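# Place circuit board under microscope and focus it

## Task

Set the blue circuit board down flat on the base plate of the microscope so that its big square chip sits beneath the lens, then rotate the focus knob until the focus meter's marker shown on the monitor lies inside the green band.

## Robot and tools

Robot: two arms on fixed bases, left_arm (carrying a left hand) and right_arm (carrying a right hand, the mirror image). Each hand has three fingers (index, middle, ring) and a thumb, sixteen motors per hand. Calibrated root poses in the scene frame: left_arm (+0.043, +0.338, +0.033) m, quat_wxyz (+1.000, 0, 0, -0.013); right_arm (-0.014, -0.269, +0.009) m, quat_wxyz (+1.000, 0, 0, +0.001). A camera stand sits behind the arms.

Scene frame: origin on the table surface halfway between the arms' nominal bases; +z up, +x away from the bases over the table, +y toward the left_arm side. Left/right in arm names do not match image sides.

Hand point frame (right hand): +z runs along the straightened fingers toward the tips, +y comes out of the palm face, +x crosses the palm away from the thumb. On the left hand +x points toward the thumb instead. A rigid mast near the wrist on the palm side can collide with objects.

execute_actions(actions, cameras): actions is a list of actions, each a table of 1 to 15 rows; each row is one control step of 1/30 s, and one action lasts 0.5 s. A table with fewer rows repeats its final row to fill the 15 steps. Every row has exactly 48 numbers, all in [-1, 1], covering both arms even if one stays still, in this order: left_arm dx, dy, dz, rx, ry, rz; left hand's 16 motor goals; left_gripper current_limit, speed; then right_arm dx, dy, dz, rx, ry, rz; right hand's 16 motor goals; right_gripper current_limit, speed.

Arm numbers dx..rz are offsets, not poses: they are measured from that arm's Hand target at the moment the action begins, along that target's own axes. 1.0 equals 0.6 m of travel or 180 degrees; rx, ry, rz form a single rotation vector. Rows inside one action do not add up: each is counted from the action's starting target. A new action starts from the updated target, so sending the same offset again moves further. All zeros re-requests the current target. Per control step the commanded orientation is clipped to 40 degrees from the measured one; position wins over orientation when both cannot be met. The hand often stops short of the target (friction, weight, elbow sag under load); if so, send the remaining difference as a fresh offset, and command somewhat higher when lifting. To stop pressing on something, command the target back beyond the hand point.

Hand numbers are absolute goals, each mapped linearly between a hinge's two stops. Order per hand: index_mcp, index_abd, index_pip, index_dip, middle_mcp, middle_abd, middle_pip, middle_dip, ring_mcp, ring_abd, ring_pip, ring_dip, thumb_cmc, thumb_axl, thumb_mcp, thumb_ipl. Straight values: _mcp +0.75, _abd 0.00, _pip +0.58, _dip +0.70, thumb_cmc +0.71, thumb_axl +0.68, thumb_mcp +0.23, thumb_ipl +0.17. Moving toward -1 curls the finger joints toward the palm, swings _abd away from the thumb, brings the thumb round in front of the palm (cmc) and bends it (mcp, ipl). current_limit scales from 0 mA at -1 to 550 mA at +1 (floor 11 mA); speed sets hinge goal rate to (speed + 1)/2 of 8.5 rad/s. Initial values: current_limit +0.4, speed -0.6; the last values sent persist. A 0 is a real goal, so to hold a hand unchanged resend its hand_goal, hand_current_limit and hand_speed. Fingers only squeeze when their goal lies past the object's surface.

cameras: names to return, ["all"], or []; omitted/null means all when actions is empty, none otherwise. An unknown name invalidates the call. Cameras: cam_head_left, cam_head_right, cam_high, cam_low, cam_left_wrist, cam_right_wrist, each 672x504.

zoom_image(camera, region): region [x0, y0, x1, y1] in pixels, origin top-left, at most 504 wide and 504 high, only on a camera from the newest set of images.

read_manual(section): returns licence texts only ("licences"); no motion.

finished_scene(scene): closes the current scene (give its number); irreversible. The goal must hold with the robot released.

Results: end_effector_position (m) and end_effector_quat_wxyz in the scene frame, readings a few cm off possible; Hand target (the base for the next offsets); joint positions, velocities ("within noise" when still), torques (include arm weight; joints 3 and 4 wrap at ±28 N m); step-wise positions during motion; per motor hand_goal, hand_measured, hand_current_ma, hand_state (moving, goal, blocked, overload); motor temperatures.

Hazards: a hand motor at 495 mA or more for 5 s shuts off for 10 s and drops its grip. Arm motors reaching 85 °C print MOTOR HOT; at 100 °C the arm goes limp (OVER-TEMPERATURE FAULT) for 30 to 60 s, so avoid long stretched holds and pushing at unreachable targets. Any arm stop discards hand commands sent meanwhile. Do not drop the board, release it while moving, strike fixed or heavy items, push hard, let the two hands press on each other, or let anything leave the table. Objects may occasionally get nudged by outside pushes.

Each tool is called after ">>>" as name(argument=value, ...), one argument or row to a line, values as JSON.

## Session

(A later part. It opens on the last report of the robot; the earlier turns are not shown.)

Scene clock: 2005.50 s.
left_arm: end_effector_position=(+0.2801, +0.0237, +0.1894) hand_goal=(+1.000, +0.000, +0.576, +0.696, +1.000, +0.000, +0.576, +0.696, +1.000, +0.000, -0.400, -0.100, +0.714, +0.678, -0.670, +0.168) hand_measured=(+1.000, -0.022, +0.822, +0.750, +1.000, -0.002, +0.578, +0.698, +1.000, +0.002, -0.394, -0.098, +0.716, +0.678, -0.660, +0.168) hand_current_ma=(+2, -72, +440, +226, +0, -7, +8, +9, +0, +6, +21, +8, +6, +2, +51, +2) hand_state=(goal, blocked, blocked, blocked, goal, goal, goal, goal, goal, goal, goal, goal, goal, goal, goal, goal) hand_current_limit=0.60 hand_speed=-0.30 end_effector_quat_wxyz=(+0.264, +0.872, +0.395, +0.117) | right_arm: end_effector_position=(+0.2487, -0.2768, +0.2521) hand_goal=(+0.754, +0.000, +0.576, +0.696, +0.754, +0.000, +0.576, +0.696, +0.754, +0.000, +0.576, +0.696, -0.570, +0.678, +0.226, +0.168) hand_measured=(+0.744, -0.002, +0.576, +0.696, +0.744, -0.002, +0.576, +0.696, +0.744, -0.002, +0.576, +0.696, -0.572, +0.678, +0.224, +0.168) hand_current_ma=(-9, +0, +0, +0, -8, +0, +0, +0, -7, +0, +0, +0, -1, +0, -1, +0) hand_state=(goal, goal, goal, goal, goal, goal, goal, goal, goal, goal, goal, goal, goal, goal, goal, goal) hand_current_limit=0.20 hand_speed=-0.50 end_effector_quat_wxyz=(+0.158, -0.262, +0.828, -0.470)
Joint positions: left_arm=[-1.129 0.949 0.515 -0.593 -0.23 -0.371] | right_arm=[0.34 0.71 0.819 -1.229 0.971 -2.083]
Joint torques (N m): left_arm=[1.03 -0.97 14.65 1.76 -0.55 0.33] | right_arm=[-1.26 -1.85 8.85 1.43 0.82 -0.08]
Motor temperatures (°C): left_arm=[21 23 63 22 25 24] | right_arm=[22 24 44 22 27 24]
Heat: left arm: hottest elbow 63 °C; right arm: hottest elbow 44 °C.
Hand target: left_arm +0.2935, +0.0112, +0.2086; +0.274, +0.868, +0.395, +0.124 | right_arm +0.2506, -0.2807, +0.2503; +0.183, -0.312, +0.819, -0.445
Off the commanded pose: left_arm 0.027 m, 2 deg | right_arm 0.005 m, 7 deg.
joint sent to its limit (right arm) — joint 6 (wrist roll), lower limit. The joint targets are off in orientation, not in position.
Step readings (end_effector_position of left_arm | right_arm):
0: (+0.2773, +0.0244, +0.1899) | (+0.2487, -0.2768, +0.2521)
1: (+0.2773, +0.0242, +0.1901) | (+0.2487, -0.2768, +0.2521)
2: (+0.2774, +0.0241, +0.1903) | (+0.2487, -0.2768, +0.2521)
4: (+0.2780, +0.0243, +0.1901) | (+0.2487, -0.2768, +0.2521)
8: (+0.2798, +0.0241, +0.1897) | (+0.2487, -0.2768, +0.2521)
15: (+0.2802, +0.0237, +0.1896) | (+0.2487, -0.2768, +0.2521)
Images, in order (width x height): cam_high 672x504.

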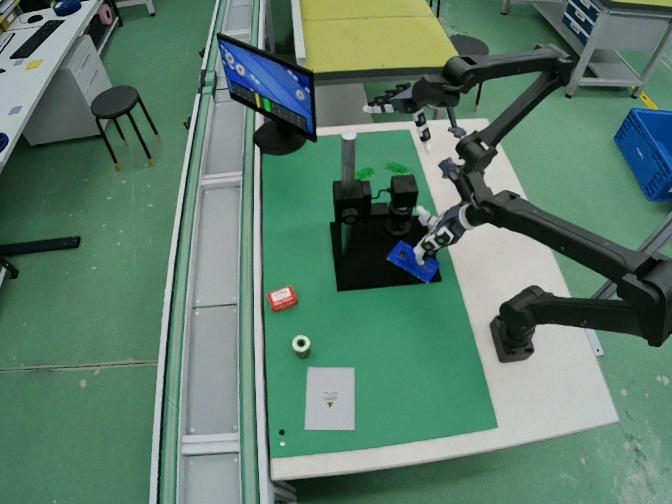

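>>> execute_actions(
  actions=[
    [[0,0.0125,-0.0061,0,0,0,1,0,0.576,0.696,1,0,0.576,0.696,1,0,-0.4,-0.1,0.714,0.678,-0.67,0.168,0.6,-0.3,0,0,0,0,0,0,0.754,0,0.576,0.696,0.754,0,0.576,0.696,0.754,0,0.576,0.696,-0.571,0.678,0.226,0.168,0.2,-0.5]],
  ],
  cameras=["cam_high"],
)

>>> zoom_image(
  camera="cam_high",
  region=[360, 200, 480, 320],
)

Scene clock: 2010.97 s.
left_arm: end_effector_position=(+0.2855, +0.0248, +0.1893) hand_goal=(+1.000, +0.000, +0.576, +0.696, +1.000, +0.000, +0.576, +0.696, +1.000, +0.000, -0.400, -0.100, +0.714, +0.678, -0.670, +0.168) hand_measured=(+1.000, -0.004, +0.580, +0.698, +1.000, -0.004, +0.578, +0.698, +1.000, +0.002, -0.394, -0.098, +0.716, +0.678, -0.660, +0.168) hand_current_ma=(+0, -8, +10, +9, +0, -9, +6, +7, +0, +6, +21, +8, +6, +2, +51, +2) hand_state=(goal, goal, goal, goal, goal, goal, goal, goal, goal, goal, goal, goal, goal, goal, goal, goal) hand_current_limit=0.60 hand_speed=-0.30 end_effector_quat_wxyz=(+0.257, +0.873, +0.396, +0.121) | right_arm: end_effector_position=(+0.2487, -0.2768, +0.2521) hand_goal=(+0.754, +0.000, +0.576, +0.696, +0.754, +0.000, +0.576, +0.696, +0.754, +0.000, +0.576, +0.696, -0.570, +0.678, +0.226, +0.168) hand_measured=(+0.744, -0.002, +0.576, +0.696, +0.744, -0.002, +0.576, +0.696, +0.744, -0.002, +0.576, +0.696, -0.572, +0.678, +0.224, +0.168) hand_current_ma=(-9, +0, +0, +0, -8, +0, +0, +0, -7, +0, +0, +0, -1, +0, -1, +0) hand_state=(goal, goal, goal, goal, goal, goal, goal, goal, goal, goal, goal, goal, goal, goal, goal, goal) hand_current_limit=0.20 hand_speed=-0.50 end_effector_quat_wxyz=(+0.158, -0.262, +0.828, -0.470)
Joint positions: left_arm=[-1.113 0.96 0.524 -0.602 -0.232 -0.356] | right_arm=[0.34 0.71 0.819 -1.229 0.971 -2.083]
Joint torques (N m): left_arm=[0.21 -1.85 15.53 1.36 -0.34 0.27] | right_arm=[-1.2 -2.02 8.83 1.4 0.81 -0.09]
Motor temperatures (°C): left_arm=[21 23 62 22 25 24] | right_arm=[22 24 44 22 27 24]
Heat: left arm: hottest elbow 62 °C; right arm: hottest elbow 44 °C.
Hand target: left_arm +0.2967, +0.0085, +0.2160; +0.274, +0.868, +0.395, +0.124 | right_arm +0.2506, -0.2807, +0.2503; +0.183, -0.312, +0.819, -0.445
Off the commanded pose: left_arm 0.033 m, 2 deg | right_arm 0.005 m, 7 deg.
joint sent to its limit (right arm) — joint 6 (wrist roll), lower limit. The joint targets are off in orientation, not in position.
Step readings (end_effector_position of left_arm | right_arm):
0: (+0.2801, +0.0237, +0.1894) | (+0.2487, -0.2768, +0.2521)
1: (+0.2802, +0.0238, +0.1894) | (+0.2487, -0.2768, +0.2521)
2: (+0.2801, +0.0237, +0.1896) | (+0.2487, -0.2768, +0.2521)
4: (+0.2806, +0.0233, +0.1900) | (+0.2487, -0.2768, +0.2521)
8: (+0.2844, +0.0242, +0.1902) | (+0.2487, -0.2768, +0.2521)
15: (+0.2855, +0.0249, +0.1892) | (+0.2487, -0.2768, +0.2521)
Images, in order (width x height): cam_high 672x504.

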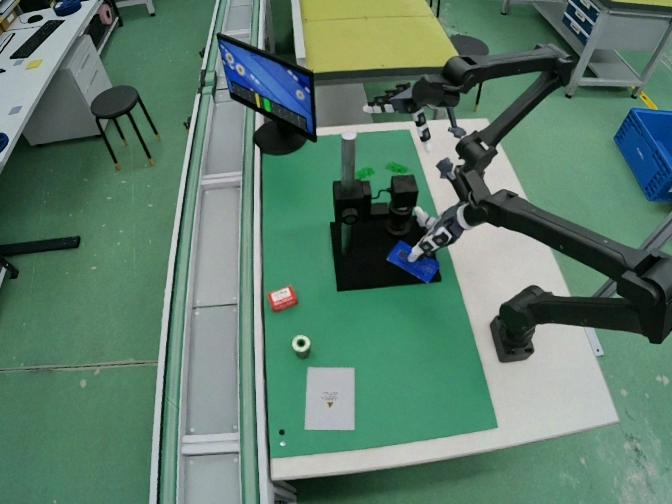

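Scaled by 4.200.

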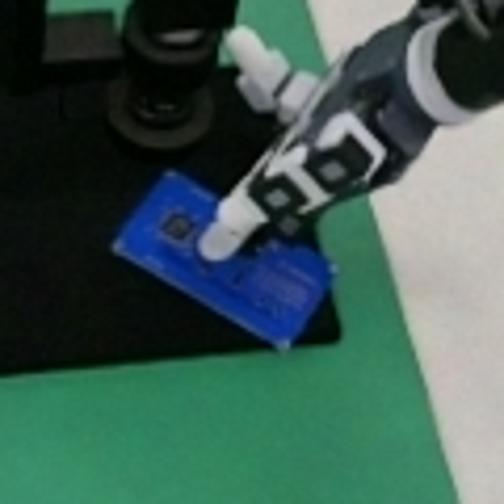

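>>> execute_actions(
  actions=[
    [[0,-0.0192,0.0272,0,0,0,1,0,0.576,0.696,1,0,0.576,0.696,1,0,-0.4,-0.1,0.714,0.678,-0.67,0.168,0.5,-0.3,0,0,0,0,0,0,0.754,0,0.576,0.696,0.754,0,0.576,0.696,0.754,0,0.576,0.696,-0.571,0.678,0.226,0.168,0.2,-0.5]],
  ],
)

Scene clock: 2040.77 s.
left_arm: end_effector_position=(+0.2881, +0.0208, +0.1893) hand_goal=(+1.000, +0.000, +0.576, +0.696, +1.000, +0.000, +0.576, +0.696, +1.000, +0.000, -0.400, -0.100, +0.714, +0.678, -0.670, +0.168) hand_measured=(+1.000, +0.000, +0.624, +0.724, +1.000, -0.004, +0.578, +0.698, +1.000, +0.002, -0.394, -0.098, +0.716, +0.678, -0.660, +0.168) hand_current_ma=(+1, +2, +193, +109, +0, -9, +6, +7, +0, +6, +21, +8, +6, +2, +51, +2) hand_state=(goal, goal, blocked, blocked, goal, goal, goal, goal, goal, goal, goal, goal, goal, goal, goal, goal) hand_current_limit=0.50 hand_speed=-0.30 end_effector_quat_wxyz=(+0.263, +0.871, +0.396, +0.124) | right_arm: end_effector_position=(+0.2487, -0.2768, +0.2521) hand_goal=(+0.754, +0.000, +0.576, +0.696, +0.754, +0.000, +0.576, +0.696, +0.754, +0.000, +0.576, +0.696, -0.570, +0.678, +0.226, +0.168) hand_measured=(+0.744, -0.002, +0.576, +0.696, +0.744, -0.002, +0.576, +0.696, +0.744, -0.002, +0.576, +0.696, -0.572, +0.678, +0.224, +0.168) hand_current_ma=(-9, +0, +0, +0, -8, +0, +0, +0, -7, +0, +0, +0, -1, +0, -1, +0) hand_state=(goal, goal, goal, goal, goal, goal, goal, goal, goal, goal, goal, goal, goal, goal, goal, goal) hand_current_limit=0.20 hand_speed=-0.50 end_effector_quat_wxyz=(+0.158, -0.262, +0.828, -0.470)
Joint positions: left_arm=[-1.113 0.974 0.524 -0.575 -0.237 -0.354] | right_arm=[0.34 0.71 0.819 -1.229 0.971 -2.083]
Joint torques (N m): left_arm=[0.15 -0.32 12.48 3.28 -0.11 0.26] | right_arm=[-1.2 -2.02 8.83 1.4 0.81 -0.09]
Motor temperatures (°C): left_arm=[21 24 70 22 25 24] | right_arm=[22 24 44 22 27 24]
Heat: left arm: hottest elbow 70 °C; right arm: hottest elbow 44 °C.
Hand target: left_arm +0.2966, +0.0085, +0.1961; +0.274, +0.868, +0.395, +0.124 | right_arm +0.2506, -0.2807, +0.2503; +0.183, -0.312, +0.819, -0.445
Off the commanded pose: left_arm 0.016 m, 1 deg | right_arm 0.005 m, 7 deg.
joint sent to its limit (right arm) — joint 6 (wrist roll), lower limit. The joint targets are off in orientation, not in position.
Step readings (end_effector_position of left_arm | right_arm):
0: (+0.2855, +0.0248, +0.1893) | (+0.2487, -0.2768, +0.2521)
1: (+0.2855, +0.0248, +0.1893) | (+0.2487, -0.2768, +0.2521)
2: (+0.2855, +0.0247, +0.1889) | (+0.2487, -0.2768, +0.2521)
4: (+0.2863, +0.0237, +0.1878) | (+0.2487, -0.2768, +0.2521)
8: (+0.2875, +0.0217, +0.1890) | (+0.2487, -0.2768, +0.2521)
15: (+0.2881, +0.0210, +0.1893) | (+0.2487, -0.2768, +0.2521)

>>> execute_actions(
  actions=[
    [[0,0.0274,0.019,0,0,0,1,0,0.576,0.696,1,0,0.576,0.696,1,0,-0.4,-0.1,0.714,0.678,-0.67,0.168,0.5,-0.3,0,0,0,0,0,0,0.754,0,0.576,0.696,0.754,0,0.576,0.696,0.754,0,0.576,0.696,-0.571,0.678,0.226,0.168,0.2,-0.5]],
  ],
  cameras=["cam_high","cam_left_wrist"],
)

>>> zoom_image(
  camera="cam_high",
  region=[360, 200, 480, 320],
)

Scene clock: 2044.77 s.
left_arm: end_effector_position=(+0.2996, +0.0100, +0.1905) hand_goal=(+1.000, +0.000, +0.576, +0.696, +1.000, +0.000, +0.576, +0.696, +1.000, +0.000, -0.400, -0.100, +0.714, +0.678, -0.670, +0.168) hand_measured=(+1.002, +0.000, +0.756, +0.754, +1.000, -0.004, +0.578, +0.698, +1.000, +0.002, -0.394, -0.098, +0.716, +0.678, -0.660, +0.168) hand_current_ma=(+4, +0, +413, +247, +0, -9, +6, +7, +0, +6, +21, +8, +6, +2, +51, +2) hand_state=(goal, goal, blocked, blocked, goal, goal, goal, goal, goal, goal, goal, goal, goal, goal, goal, goal) hand_current_limit=0.50 hand_speed=-0.30 end_effector_quat_wxyz=(+0.262, +0.872, +0.394, +0.126) | right_arm: end_effector_position=(+0.2487, -0.2768, +0.2521) hand_goal=(+0.754, +0.000, +0.576, +0.696, +0.754, +0.000, +0.576, +0.696, +0.754, +0.000, +0.576, +0.696, -0.570, +0.678, +0.226, +0.168) hand_measured=(+0.744, -0.002, +0.576, +0.696, +0.744, -0.002, +0.576, +0.696, +0.744, -0.002, +0.576, +0.696, -0.572, +0.678, +0.224, +0.168) hand_current_ma=(-9, +0, +0, +0, -8, +0, +0, +0, -7, +0, +0, +0, -1, +0, -1, +0) hand_state=(goal, goal, goal, goal, goal, goal, goal, goal, goal, goal, goal, goal, goal, goal, goal, goal) hand_current_limit=0.20 hand_speed=-0.50 end_effector_quat_wxyz=(+0.158, -0.262, +0.828, -0.470)
Joint positions: left_arm=[-1.09 1.024 0.555 -0.553 -0.227 -0.329] | right_arm=[0.34 0.71 0.819 -1.229 0.971 -2.083]
Joint torques (N m): left_arm=[0.73 0.03 12.86 3.55 0.11 0.28] | right_arm=[-1.2 -1.9 8.85 1.37 0.81 -0.09]
Motor temperatures (°C): left_arm=[21 24 69 22 25 24] | right_arm=[22 24 44 22 27 24]
Heat: left arm: hottest elbow 69 °C; right arm: hottest elbow 44 °C.
Hand target: left_arm +0.3117, -0.0046, +0.1961; +0.274, +0.868, +0.395, +0.124 | right_arm +0.2506, -0.2807, +0.2503; +0.183, -0.312, +0.819, -0.445
Off the commanded pose: left_arm 0.020 m, 1 deg | right_arm 0.005 m, 7 deg.
joint sent to its limit (right arm) — joint 6 (wrist roll), lower limit. The joint targets are off in orientation, not in position.
Step readings (end_effector_position of left_arm | right_arm):
0: (+0.2881, +0.0208, +0.1893) | (+0.2487, -0.2768, +0.2521)
1: (+0.2882, +0.0208, +0.1893) | (+0.2487, -0.2768, +0.2521)
2: (+0.2884, +0.0205, +0.1889) | (+0.2487, -0.2768, +0.2521)
4: (+0.2908, +0.0184, +0.1893) | (+0.2487, -0.2768, +0.2521)
8: (+0.2966, +0.0140, +0.1900) | (+0.2487, -0.2768, +0.2521)
15: (+0.2994, +0.0107, +0.1904) | (+0.2487, -0.2768, +0.2521)
Images, in order (width x height): cam_high 672x504, cam_left_wrist 672x504.

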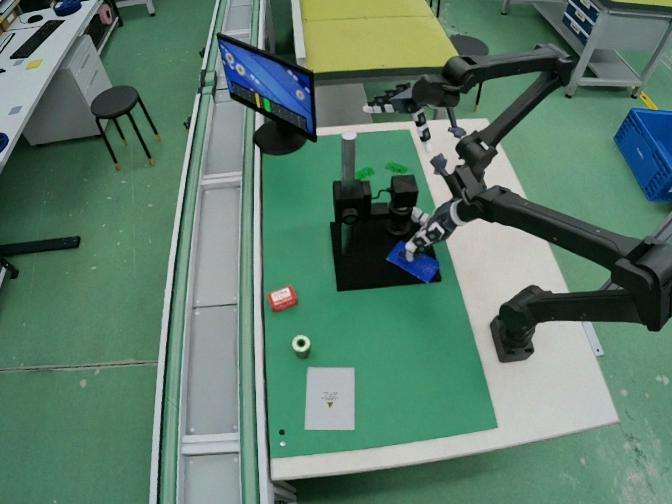

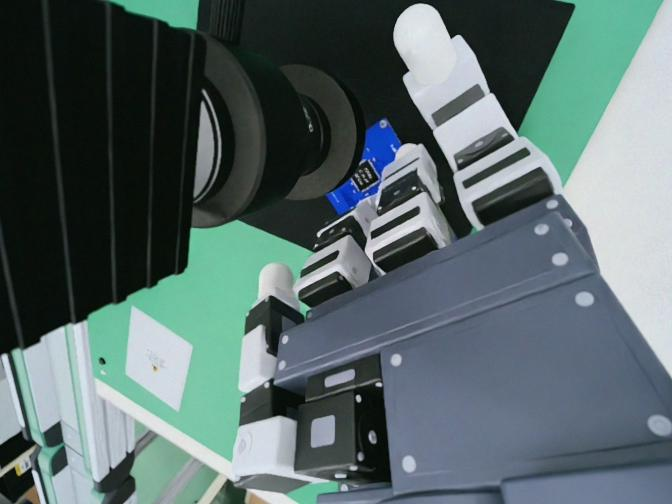

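Scaled by 4.200.

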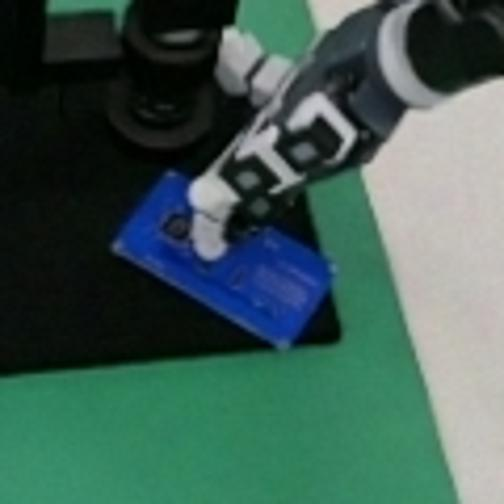

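>>> zoom_image(
  camera="cam_high",
  region=[410, 250, 450, 290],
)

>>> zoom_image(
  camera="cam_head_left",
  region=[310, 210, 370, 280],
)

Scaled by 12.600.

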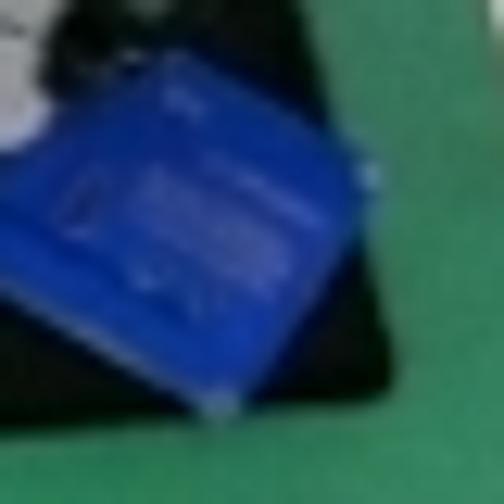

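This scene's latest camera images include none from cam_head_left. They are from: cam_high, cam_left_wrist. cam_head_left's image comes with the result of a call that names it in "cameras".

>>> execute_actions(
  actions=[
    [[0,-0.0087,-0.0598,0,0,0,1,0,0.576,0.696,1,0,0.576,0.696,1,0,-0.4,-0.1,0.714,0.678,-0.67,0.168,0.5,-0.3,0,0,0,0,0,0,0.754,0,0.576,0.696,0.754,0,0.576,0.696,0.754,0,0.576,0.696,-0.571,0.678,0.226,0.168,0.2,-0.5]],
    [[0,0,-0.03,0,0,0,1,0,0.576,0.696,1,0,0.576,0.696,1,0,-0.4,-0.1,0.714,0.678,-0.67,0.168,0.5,-0.3,0,0,0,0,0,0,0.754,0,0.576,0.696,0.754,0,0.576,0.696,0.754,0,0.576,0.696,-0.571,0.678,0.226,0.168,0.2,-0.5]],
  ],
  cameras=["cam_low","cam_head_left","cam_head_right","cam_high"],
)

>>> zoom_image(
  camera="cam_high",
  region=[360, 200, 480, 320],
)

>>> zoom_image(
  camera="cam_head_left",
  region=[270, 150, 440, 280],
)

Scene clock: 2081.00 s.
left_arm: end_effector_position=(+0.2822, +0.0326, +0.2093) hand_goal=(+1.000, +0.000, +0.576, +0.696, +1.000, +0.000, +0.576, +0.696, +1.000, +0.000, -0.400, -0.100, +0.714, +0.678, -0.670, +0.168) hand_measured=(+1.000, +0.000, +0.578, +0.698, +1.000, -0.004, +0.578, +0.698, +1.000, +0.002, -0.394, -0.098, +0.716, +0.678, -0.660, +0.168) hand_current_ma=(+0, -1, +9, +9, +0, -9, +6, +7, +0, +6, +21, +8, +6, +2, +51, +2) hand_state=(goal, goal, goal, goal, goal, goal, goal, goal, goal, goal, goal, goal, goal, goal, goal, goal) hand_current_limit=0.50 hand_speed=-0.30 end_effector_quat_wxyz=(+0.252, +0.875, +0.395, +0.126) | right_arm: end_effector_position=(+0.2487, -0.2768, +0.2521) hand_goal=(+0.754, +0.000, +0.576, +0.696, +0.754, +0.000, +0.576, +0.696, +0.754, +0.000, +0.576, +0.696, -0.570, +0.678, +0.226, +0.168) hand_measured=(+0.744, -0.002, +0.576, +0.696, +0.744, -0.002, +0.576, +0.696, +0.744, -0.002, +0.576, +0.696, -0.572, +0.678, +0.224, +0.168) hand_current_ma=(-9, +0, +0, +0, -8, +0, +0, +0, -7, +0, +0, +0, -1, +0, -1, +0) hand_state=(goal, goal, goal, goal, goal, goal, goal, goal, goal, goal, goal, goal, goal, goal, goal, goal) hand_current_limit=0.20 hand_speed=-0.50 end_effector_quat_wxyz=(+0.158, -0.262, +0.828, -0.470)
Joint positions: left_arm=[-1.116 0.903 0.555 -0.7 -0.242 -0.354] | right_arm=[0.34 0.71 0.819 -1.229 0.971 -2.083]
Joint torques (N m): left_arm=[-1.44 -2.55 15.01 1.25 -0.42 0.02] | right_arm=[-1.26 -2.08 8.83 1.4 0.81 -0.1]
Motor temperatures (°C): left_arm=[21 23 66 23 25 24] | right_arm=[22 24 44 22 27 24]
Heat: left arm: hottest elbow 66 °C; right arm: hottest elbow 44 °C.
Hand target: left_arm +0.2852, +0.0187, +0.2373; +0.274, +0.868, +0.395, +0.124 | right_arm +0.2506, -0.2807, +0.2503; +0.183, -0.312, +0.819, -0.445
Off the commanded pose: left_arm 0.031 m, 3 deg | right_arm 0.005 m, 7 deg.
joint sent to its limit (right arm) — joint 6 (wrist roll), lower limit. The joint targets are off in orientation, not in position.
Step readings (end_effector_position of left_arm | right_arm):
0: (+0.2996, +0.0100, +0.1905) | (+0.2487, -0.2768, +0.2521)
1: (+0.2996, +0.0100, +0.1905) | (+0.2487, -0.2768, +0.2521)
2: (+0.2995, +0.0104, +0.1910) | (+0.2487, -0.2768, +0.2521)
4: (+0.2982, +0.0130, +0.1930) | (+0.2487, -0.2768, +0.2521)
8: (+0.2946, +0.0189, +0.1993) | (+0.2487, -0.2768, +0.2521)
15: (+0.2918, +0.0220, +0.2031) | (+0.2487, -0.2768, +0.2521)
16: (+0.2914, +0.0223, +0.2027) | (+0.2487, -0.2768, +0.2521)
17: (+0.2910, +0.0232, +0.2023) | (+0.2487, -0.2768, +0.2521)
19: (+0.2885, +0.0261, +0.2026) | (+0.2487, -0.2768, +0.2521)
23: (+0.2841, +0.0299, +0.2084) | (+0.2487, -0.2768, +0.2521)
30: (+0.2823, +0.0322, +0.2096) | (+0.2487, -0.2768, +0.2521)
Images, in order (width x height): cam_head_left 672x504, cam_head_right 672x504, cam_high 672x504, cam_low 672x504.

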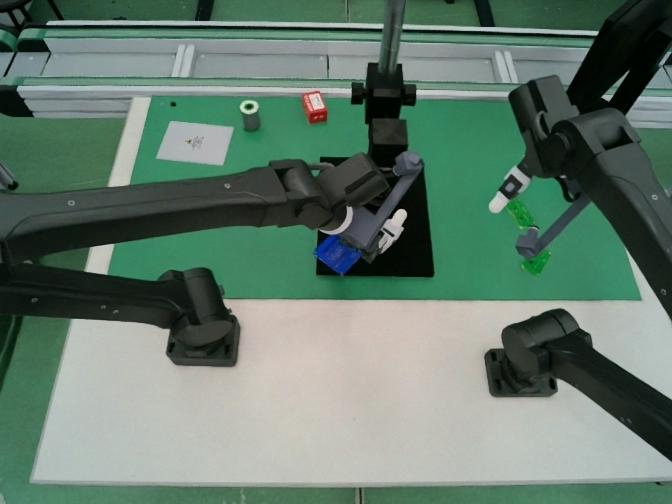

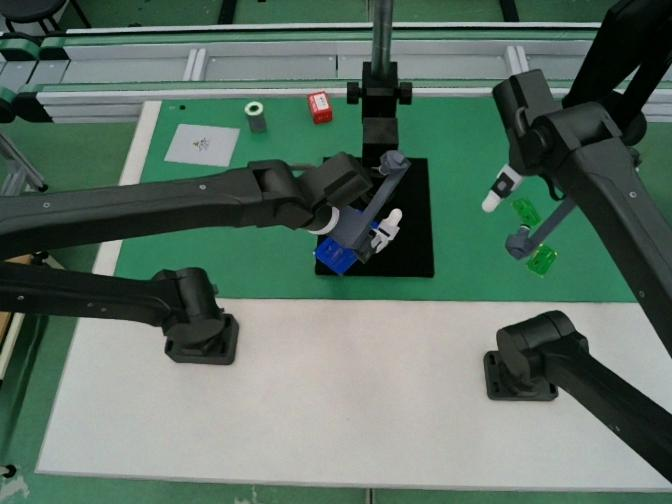

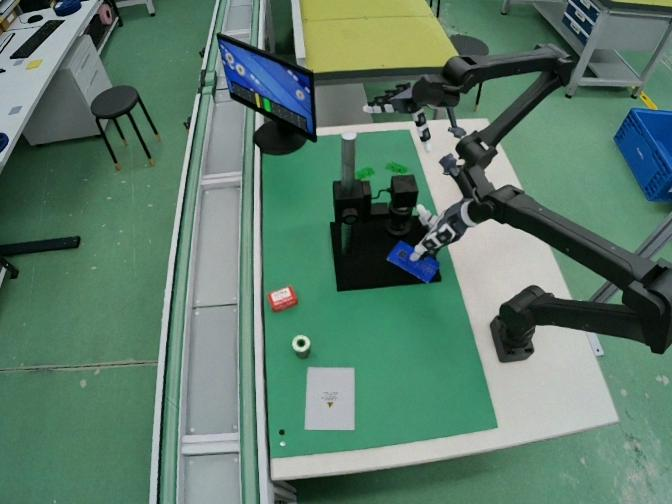

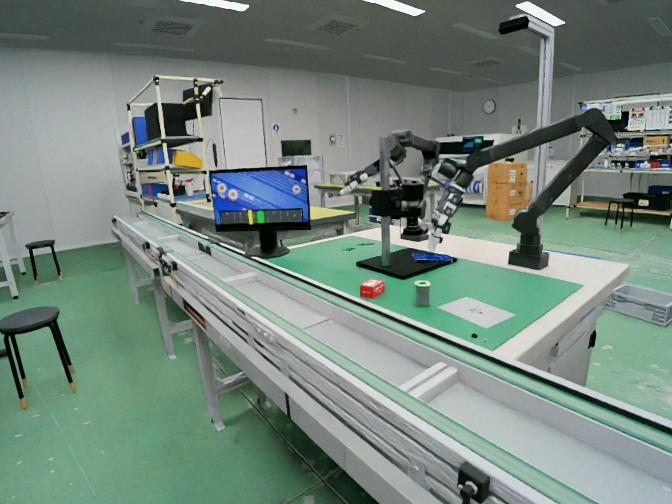

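Scaled by 4.200.

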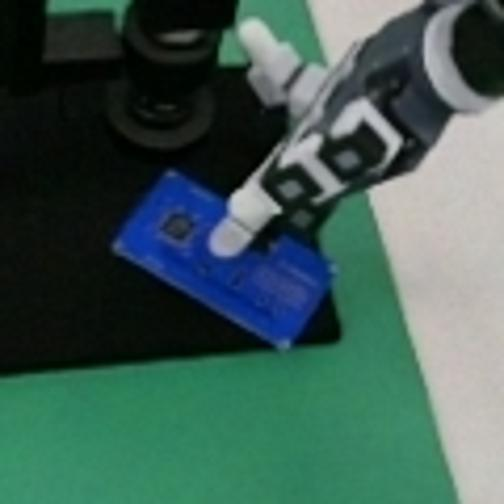

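Scaled by 2.965.

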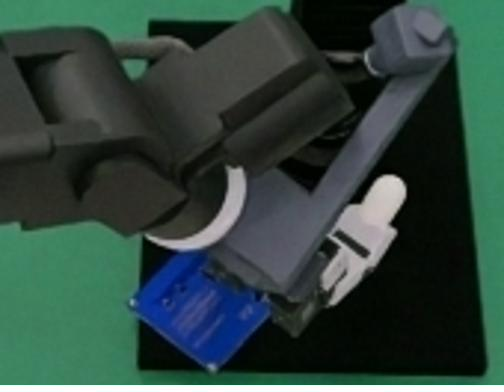

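>>> zoom_image(
  camera="cam_low",
  region=[400, 235, 470, 285],
)

>>> zoom_image(
  camera="cam_head_left",
  region=[300, 220, 370, 285],
)

Scaled by 7.200.

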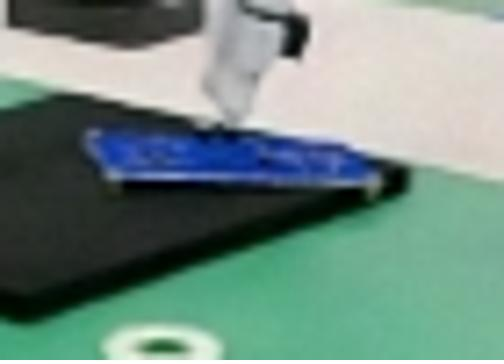

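Scaled by 7.200.

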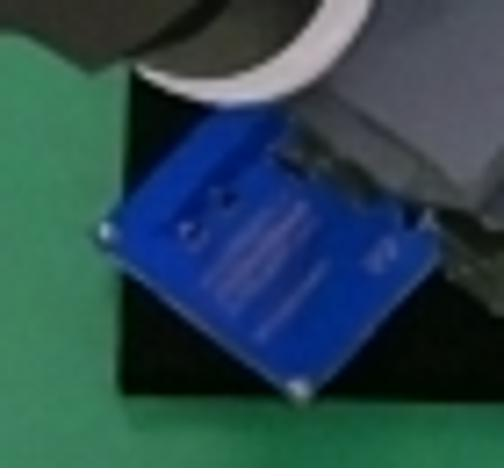

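>>> execute_actions(
  actions=[
    [[0.0268,-0.0937,-0.0617,0,0,0,1,0,0.576,0.696,1,0,0.576,0.696,1,0,-0.4,-0.1,0.714,0.678,-0.67,0.168,0.5,-0.3,0,0,0,0,0,0,0.754,0,0.576,0.696,0.754,0,0.576,0.696,0.754,0,0.576,0.696,-0.571,0.678,0.226,0.168,0.2,-0.5]],
    [[0.0304,-0.093,-0.0448,0,0,0,1,-0.11,0.576,0.696,1,0,-0.4,-0.1,1,0.11,0.576,0.696,0.714,0.678,-0.67,0.168,0.5,-0.3,0,0,0,0,0,0,0.754,0,0.576,0.696,0.754,0,0.576,0.696,0.754,0,0.576,0.696,-0.571,0.678,0.226,0.168,0.2,-0.5]],
    [[0,0,0,0,0,0,1,-0.11,0.576,0.696,1,0,-0.4,-0.1,1,0.11,0.576,0.696,0.714,0.678,-0.67,0.168,0.5,-0.3,0,0,0,0,0,0,0.754,0,0.576,0.696,0.754,0,0.576,0.696,0.754,0,0.576,0.696,-0.571,0.678,0.226,0.168,0.2,-0.5]],
  ],
  cameras=["cam_low","cam_left_wrist","cam_high"],
)

>>> zoom_image(
  camera="cam_high",
  region=[360, 200, 480, 320],
)

>>> zoom_image(
  camera="cam_low",
  region=[400, 235, 470, 285],
)

Scene clock: 2149.87 s.
left_arm: end_effector_position=(+0.2137, +0.1255, +0.2315) hand_goal=(+1.000, -0.110, +0.576, +0.696, +1.000, +0.000, -0.400, -0.100, +1.000, +0.110, +0.576, +0.696, +0.714, +0.678, -0.670, +0.168) hand_measured=(+1.000, -0.106, +0.578, +0.698, +1.000, -0.004, -0.394, -0.096, +1.000, +0.106, +0.574, +0.694, +0.716, +0.678, -0.660, +0.168) hand_current_ma=(+0, +12, +8, +8, +0, -8, +22, +10, +0, -8, -7, -7, +6, +2, +51, +2) hand_state=(goal, goal, goal, goal, goal, goal, goal, goal, goal, goal, goal, goal, goal, goal, goal, goal) hand_current_limit=0.50 hand_speed=-0.30 end_effector_quat_wxyz=(+0.280, +0.866, +0.395, +0.125) | right_arm: end_effector_position=(+0.2487, -0.2768, +0.2521) hand_goal=(+0.754, +0.000, +0.576, +0.696, +0.754, +0.000, +0.576, +0.696, +0.754, +0.000, +0.576, +0.696, -0.570, +0.678, +0.226, +0.168) hand_measured=(+0.744, -0.002, +0.576, +0.696, +0.744, -0.002, +0.576, +0.696, +0.744, -0.002, +0.576, +0.696, -0.572, +0.678, +0.224, +0.168) hand_current_ma=(-9, +0, +0, +0, -8, +0, +0, +0, -7, +0, +0, +0, -1, +0, -1, +0) hand_state=(goal, goal, goal, goal, goal, goal, goal, goal, goal, goal, goal, goal, goal, goal, goal, goal) hand_current_limit=0.20 hand_speed=-0.50 end_effector_quat_wxyz=(+0.158, -0.262, +0.828, -0.470)
Joint positions: left_arm=[-1.313 0.409 0.435 -1.066 -0.344 -0.53] | right_arm=[0.34 0.71 0.819 -1.229 0.971 -2.083]
Joint torques (N m): left_arm=[-1.32 1.96 10.47 1.4 -0.54 0.05] | right_arm=[-1.2 -2.08 8.83 1.39 0.81 -0.08]
Motor temperatures (°C): left_arm=[21 24 71 22 25 24] | right_arm=[22 24 44 22 27 24]
Heat: left arm: hottest elbow 71 °C; right arm: hottest elbow 44 °C.
Hand target: left_arm +0.2109, +0.1288, +0.2253; +0.274, +0.868, +0.395, +0.124 | right_arm +0.2506, -0.2807, +0.2503; +0.183, -0.312, +0.819, -0.445
Off the commanded pose: left_arm 0.008 m, 1 deg | right_arm 0.005 m, 7 deg.
joint sent to its limit (right arm) — joint 6 (wrist roll), lower limit. The joint targets are off in orientation, not in position.
Step readings (end_effector_position of left_arm | right_arm):
0: (+0.2822, +0.0327, +0.2092) | (+0.2487, -0.2768, +0.2521)
1: (+0.2820, +0.0328, +0.2094) | (+0.2487, -0.2768, +0.2521)
2: (+0.2815, +0.0342, +0.2108) | (+0.2487, -0.2768, +0.2521)
4: (+0.2763, +0.0400, +0.2197) | (+0.2487, -0.2768, +0.2521)
8: (+0.2630, +0.0550, +0.2451) | (+0.2487, -0.2768, +0.2521)
15: (+0.2519, +0.0667, +0.2507) | (+0.2487, -0.2768, +0.2521)
16: (+0.2513, +0.0678, +0.2491) | (+0.2487, -0.2768, +0.2521)
17: (+0.2500, +0.0704, +0.2466) | (+0.2487, -0.2768, +0.2521)
19: (+0.2441, +0.0815, +0.2402) | (+0.2487, -0.2768, +0.2521)
23: (+0.2310, +0.1062, +0.2303) | (+0.2487, -0.2768, +0.2521)
30: (+0.2178, +0.1202, +0.2336) | (+0.2487, -0.2768, +0.2521)
31: (+0.2169, +0.1210, +0.2335) | (+0.2487, -0.2768, +0.2521)
32: (+0.2161, +0.1217, +0.2332) | (+0.2487, -0.2768, +0.2521)
34: (+0.2149, +0.1228, +0.2326) | (+0.2487, -0.2768, +0.2521)
38: (+0.2139, +0.1242, +0.2319) | (+0.2487, -0.2768, +0.2521)
45: (+0.2136, +0.1253, +0.2316) | (+0.2487, -0.2768, +0.2521)
Images, in order (width x height): cam_high 672x504, cam_low 672x504, cam_left_wrist 672x504.

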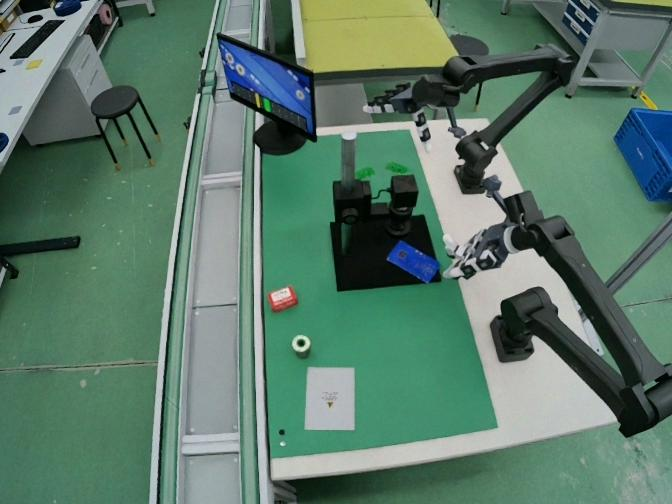

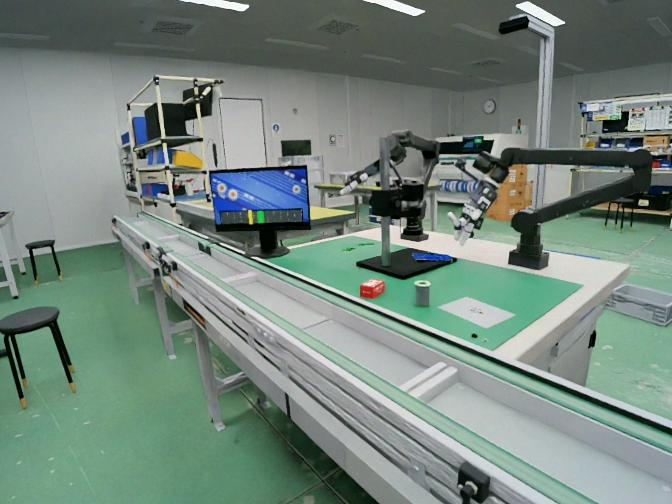

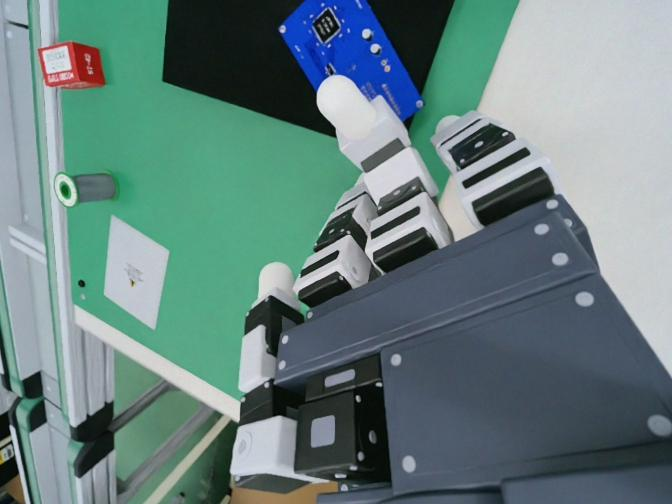

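Scaled by 4.200.

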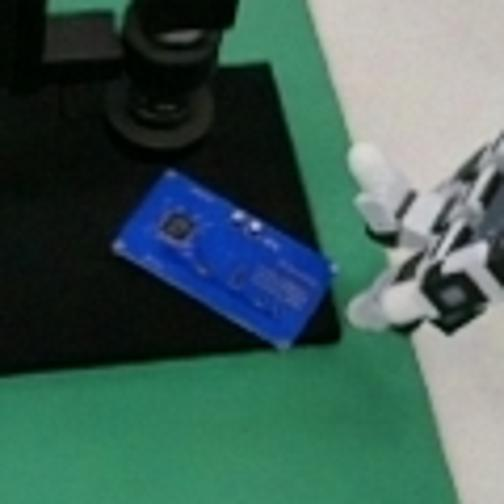

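Scaled by 7.200.

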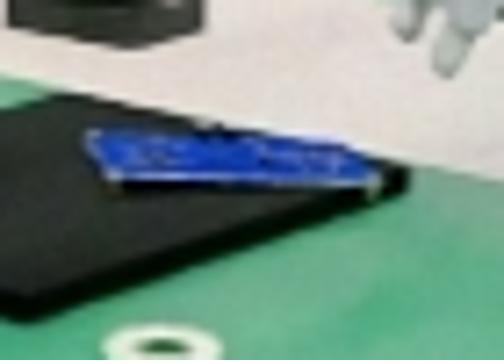

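>>> execute_actions(
  actions=[
    [[0,-0.0336,0.0476,0,0,0,1,-0.11,0.576,0.696,1,0,-0.4,-0.1,1,0.11,0.576,0.696,0.714,0.678,-0.67,0.168,0.5,-0.3,0,0,0,0,0,0,0.754,0,0.576,0.696,0.754,0,0.576,0.696,0.754,0,0.576,0.696,-0.571,0.678,0.226,0.168,0.2,-0.5]],
    [[0,0,0,0,0,0,1,-0.11,0.576,0.696,1,0,-0.4,-0.1,1,0.11,0.576,0.696,0.714,0.678,-0.67,0.168,0.5,-0.3,0,0,0,0,0,0,0.754,0,0.576,0.696,0.754,0,0.576,0.696,0.754,0,0.576,0.696,-0.571,0.678,0.226,0.168,0.2,-0.5]],
  ],
  cameras=["cam_low","cam_left_wrist","cam_high","cam_head_left"],
)

>>> zoom_image(
  camera="cam_high",
  region=[360, 200, 480, 320],
)

>>> zoom_image(
  camera="cam_head_left",
  region=[270, 190, 390, 280],
)

Scene clock: 2159.57 s.
left_arm: end_effector_position=(+0.2121, +0.1296, +0.1960) hand_goal=(+1.000, -0.110, +0.576, +0.696, +1.000, +0.000, -0.400, -0.100, +1.000, +0.110, +0.576, +0.696, +0.714, +0.678, -0.670, +0.168) hand_measured=(+1.000, -0.106, +0.578, +0.698, +1.000, -0.004, -0.394, -0.096, +1.000, +0.106, +0.574, +0.694, +0.716, +0.678, -0.660, +0.168) hand_current_ma=(+0, +11, +8, +8, +0, -8, +19, +10, +0, -8, -7, -7, +6, +2, +51, +2) hand_state=(goal, goal, goal, goal, goal, goal, goal, goal, goal, goal, goal, goal, goal, goal, goal, goal) hand_current_limit=0.50 hand_speed=-0.30 end_effector_quat_wxyz=(+0.273, +0.868, +0.395, +0.126) | right_arm: end_effector_position=(+0.2487, -0.2768, +0.2521) hand_goal=(+0.754, +0.000, +0.576, +0.696, +0.754, +0.000, +0.576, +0.696, +0.754, +0.000, +0.576, +0.696, -0.570, +0.678, +0.226, +0.168) hand_measured=(+0.744, -0.002, +0.576, +0.696, +0.744, -0.002, +0.576, +0.696, +0.744, -0.002, +0.576, +0.696, -0.572, +0.678, +0.224, +0.168) hand_current_ma=(-9, +0, +0, +0, -8, +0, +0, +0, -7, +0, +0, +0, -1, +0, -1, +0) hand_state=(goal, goal, goal, goal, goal, goal, goal, goal, goal, goal, goal, goal, goal, goal, goal, goal) hand_current_limit=0.20 hand_speed=-0.50 end_effector_quat_wxyz=(+0.158, -0.262, +0.828, -0.470)
Joint positions: left_arm=[-1.317 0.402 0.347 -1.002 -0.346 -0.534] | right_arm=[0.34 0.71 0.819 -1.229 0.971 -2.083]
Joint torques (N m): left_arm=[-1.32 2.84 10.18 2.58 -0.52 0.06] | right_arm=[-1.26 -2.08 8.83 1.37 0.81 -0.09]
Motor temperatures (°C): left_arm=[21 24 68 22 25 24] | right_arm=[22 24 44 22 27 24]
Heat: left arm: hottest elbow 68 °C; right arm: hottest elbow 44 °C.
Hand target: left_arm +0.2108, +0.1289, +0.1903; +0.274, +0.868, +0.395, +0.124 | right_arm +0.2506, -0.2807, +0.2503; +0.183, -0.312, +0.819, -0.445
Off the commanded pose: left_arm 0.006 m, 0 deg | right_arm 0.005 m, 7 deg.
joint sent to its limit (right arm) — joint 6 (wrist roll), lower limit. The joint targets are off in orientation, not in position.
Step readings (end_effector_position of left_arm | right_arm):
0: (+0.2137, +0.1255, +0.2315) | (+0.2487, -0.2768, +0.2521)
1: (+0.2137, +0.1256, +0.2313) | (+0.2487, -0.2768, +0.2521)
2: (+0.2136, +0.1259, +0.2300) | (+0.2487, -0.2768, +0.2521)
4: (+0.2134, +0.1265, +0.2231) | (+0.2487, -0.2768, +0.2521)
8: (+0.2118, +0.1310, +0.2001) | (+0.2487, -0.2768, +0.2521)
15: (+0.2120, +0.1303, +0.1954) | (+0.2487, -0.2768, +0.2521)
16: (+0.2120, +0.1301, +0.1955) | (+0.2487, -0.2768, +0.2521)
17: (+0.2120, +0.1299, +0.1957) | (+0.2487, -0.2768, +0.2521)
19: (+0.2121, +0.1297, +0.1959) | (+0.2487, -0.2768, +0.2521)
23: (+0.2121, +0.1296, +0.1960) | (+0.2487, -0.2768, +0.2521)
30: (+0.2121, +0.1296, +0.1960) | (+0.2487, -0.2768, +0.2521)
Images, in order (width x height): cam_head_left 672x504, cam_high 672x504, cam_low 672x504, cam_left_wrist 672x504.

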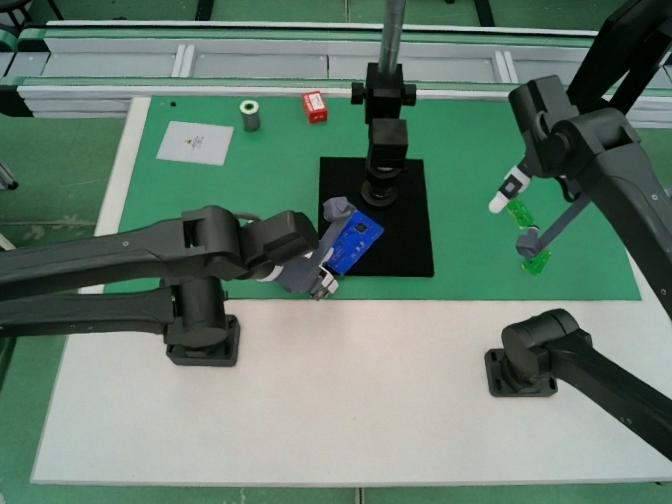

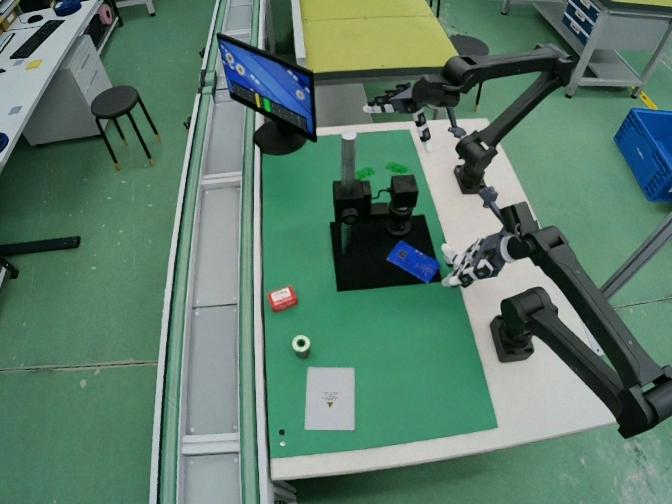

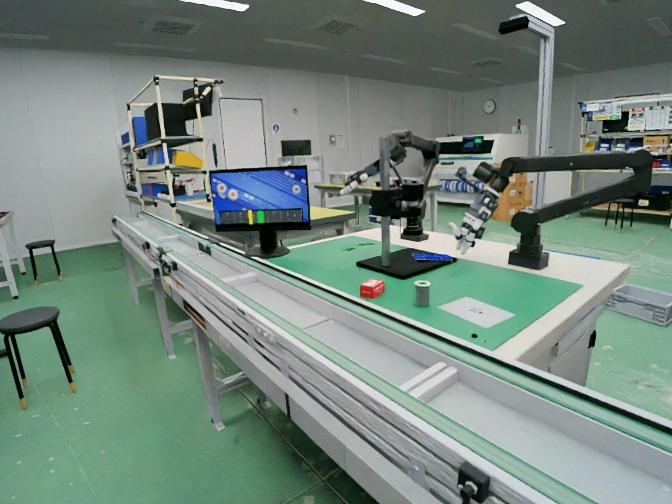

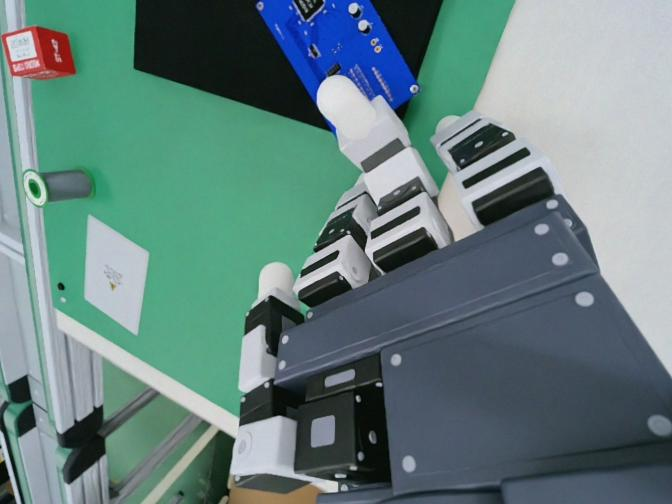

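Scaled by 4.200.

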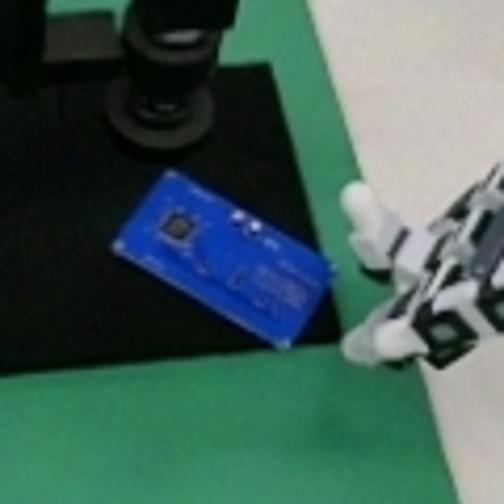

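Scaled by 4.200.

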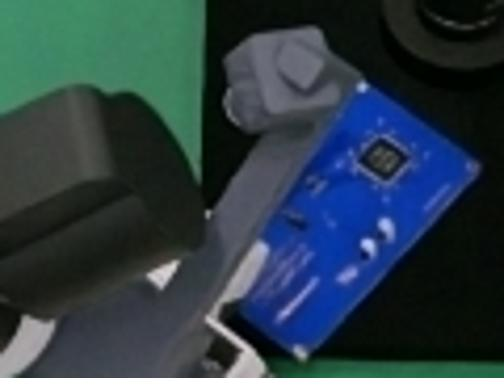

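>>> execute_actions(
  actions=[
    [[0,-0.0211,0.03,0,0,0,1,-0.11,0.576,0.696,1,0,-0.4,-0.1,1,0.11,0.576,0.696,0.714,0.678,-0.67,0.168,0.5,-0.3,0,0,0,0,0,0,0.754,0,0.576,0.696,0.754,0,0.576,0.696,0.754,0,0.576,0.696,-0.571,0.678,0.226,0.168,0.2,-0.5]],
  ],
  cameras=["cam_low","cam_high"],
)

>>> zoom_image(
  camera="cam_low",
  region=[400, 215, 500, 285],
)

>>> zoom_image(
  camera="cam_high",
  region=[360, 200, 480, 320],
)

Scene clock: 2166.63 s.
left_arm: end_effector_position=(+0.2118, +0.1289, +0.1763) hand_goal=(+1.000, -0.110, +0.576, +0.696, +1.000, +0.000, -0.400, -0.100, +1.000, +0.110, +0.576, +0.696, +0.714, +0.678, -0.670, +0.168) hand_measured=(+1.000, -0.106, +0.578, +0.698, +1.000, -0.004, -0.394, -0.096, +1.000, +0.106, +0.574, +0.694, +0.716, +0.678, -0.660, +0.168) hand_current_ma=(+0, +11, +8, +8, +0, -8, +19, +10, +0, -8, -7, -7, +6, +2, +51, +2) hand_state=(goal, goal, goal, goal, goal, goal, goal, goal, goal, goal, goal, goal, goal, goal, goal, goal) hand_current_limit=0.50 hand_speed=-0.30 end_effector_quat_wxyz=(+0.277, +0.867, +0.395, +0.125) | right_arm: end_effector_position=(+0.2487, -0.2768, +0.2521) hand_goal=(+0.754, +0.000, +0.576, +0.696, +0.754, +0.000, +0.576, +0.696, +0.754, +0.000, +0.576, +0.696, -0.570, +0.678, +0.226, +0.168) hand_measured=(+0.744, -0.002, +0.576, +0.696, +0.744, -0.002, +0.576, +0.696, +0.744, -0.002, +0.576, +0.696, -0.572, +0.678, +0.224, +0.168) hand_current_ma=(-9, +0, +0, +0, -8, +0, +0, +0, -7, +0, +0, +0, -1, +0, -1, +0) hand_state=(goal, goal, goal, goal, goal, goal, goal, goal, goal, goal, goal, goal, goal, goal, goal, goal) hand_current_limit=0.20 hand_speed=-0.50 end_effector_quat_wxyz=(+0.158, -0.262, +0.828, -0.470)
Joint positions: left_arm=[-1.32 0.408 0.294 -0.935 -0.346 -0.536] | right_arm=[0.34 0.71 0.819 -1.229 0.971 -2.083]
Joint torques (N m): left_arm=[-1.26 3.08 9.96 2.48 -0.49 0.07] | right_arm=[-1.32 -1.85 8.84 1.37 0.81 -0.09]
Motor temperatures (°C): left_arm=[21 24 66 22 25 24] | right_arm=[22 24 44 22 27 24]
Heat: left arm: hottest elbow 66 °C; right arm: hottest elbow 44 °C.
Hand target: left_arm +0.2107, +0.1288, +0.1682; +0.274, +0.868, +0.395, +0.124 | right_arm +0.2506, -0.2807, +0.2503; +0.183, -0.312, +0.819, -0.445
Off the commanded pose: left_arm 0.008 m, 0 deg | right_arm 0.005 m, 7 deg.
joint sent to its limit (right arm) — joint 6 (wrist roll), lower limit. The joint targets are off in orientation, not in position.
Step readings (end_effector_position of left_arm | right_arm):
0: (+0.2121, +0.1296, +0.1960) | (+0.2487, -0.2768, +0.2521)
1: (+0.2121, +0.1296, +0.1961) | (+0.2487, -0.2768, +0.2521)
2: (+0.2122, +0.1292, +0.1955) | (+0.2487, -0.2768, +0.2521)
4: (+0.2123, +0.1284, +0.1920) | (+0.2487, -0.2768, +0.2521)
8: (+0.2115, +0.1305, +0.1793) | (+0.2487, -0.2768, +0.2521)
15: (+0.2117, +0.1295, +0.1761) | (+0.2487, -0.2768, +0.2521)
Images, in order (width x height): cam_high 672x504, cam_low 672x504.

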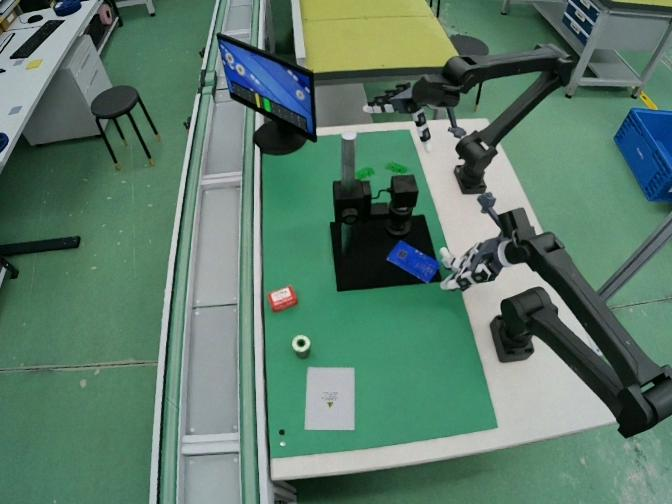

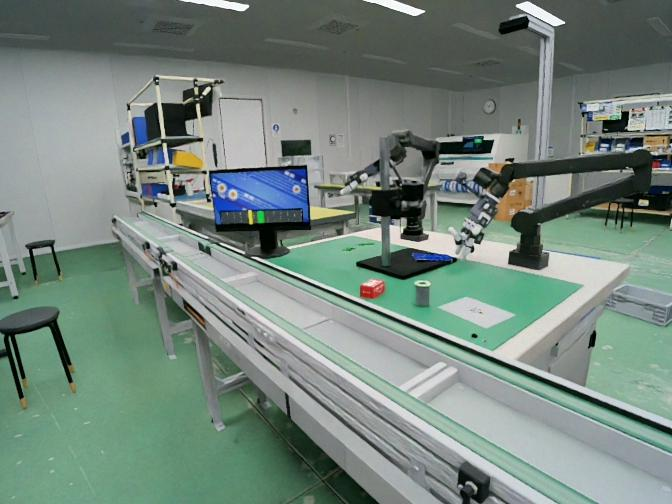

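Scaled by 5.040.

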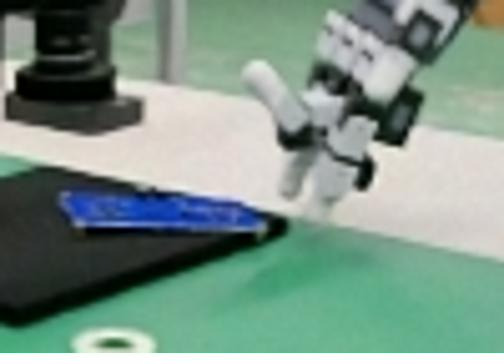

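Scaled by 4.200.

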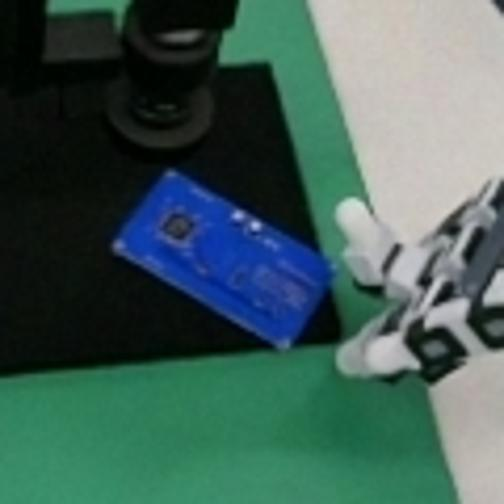

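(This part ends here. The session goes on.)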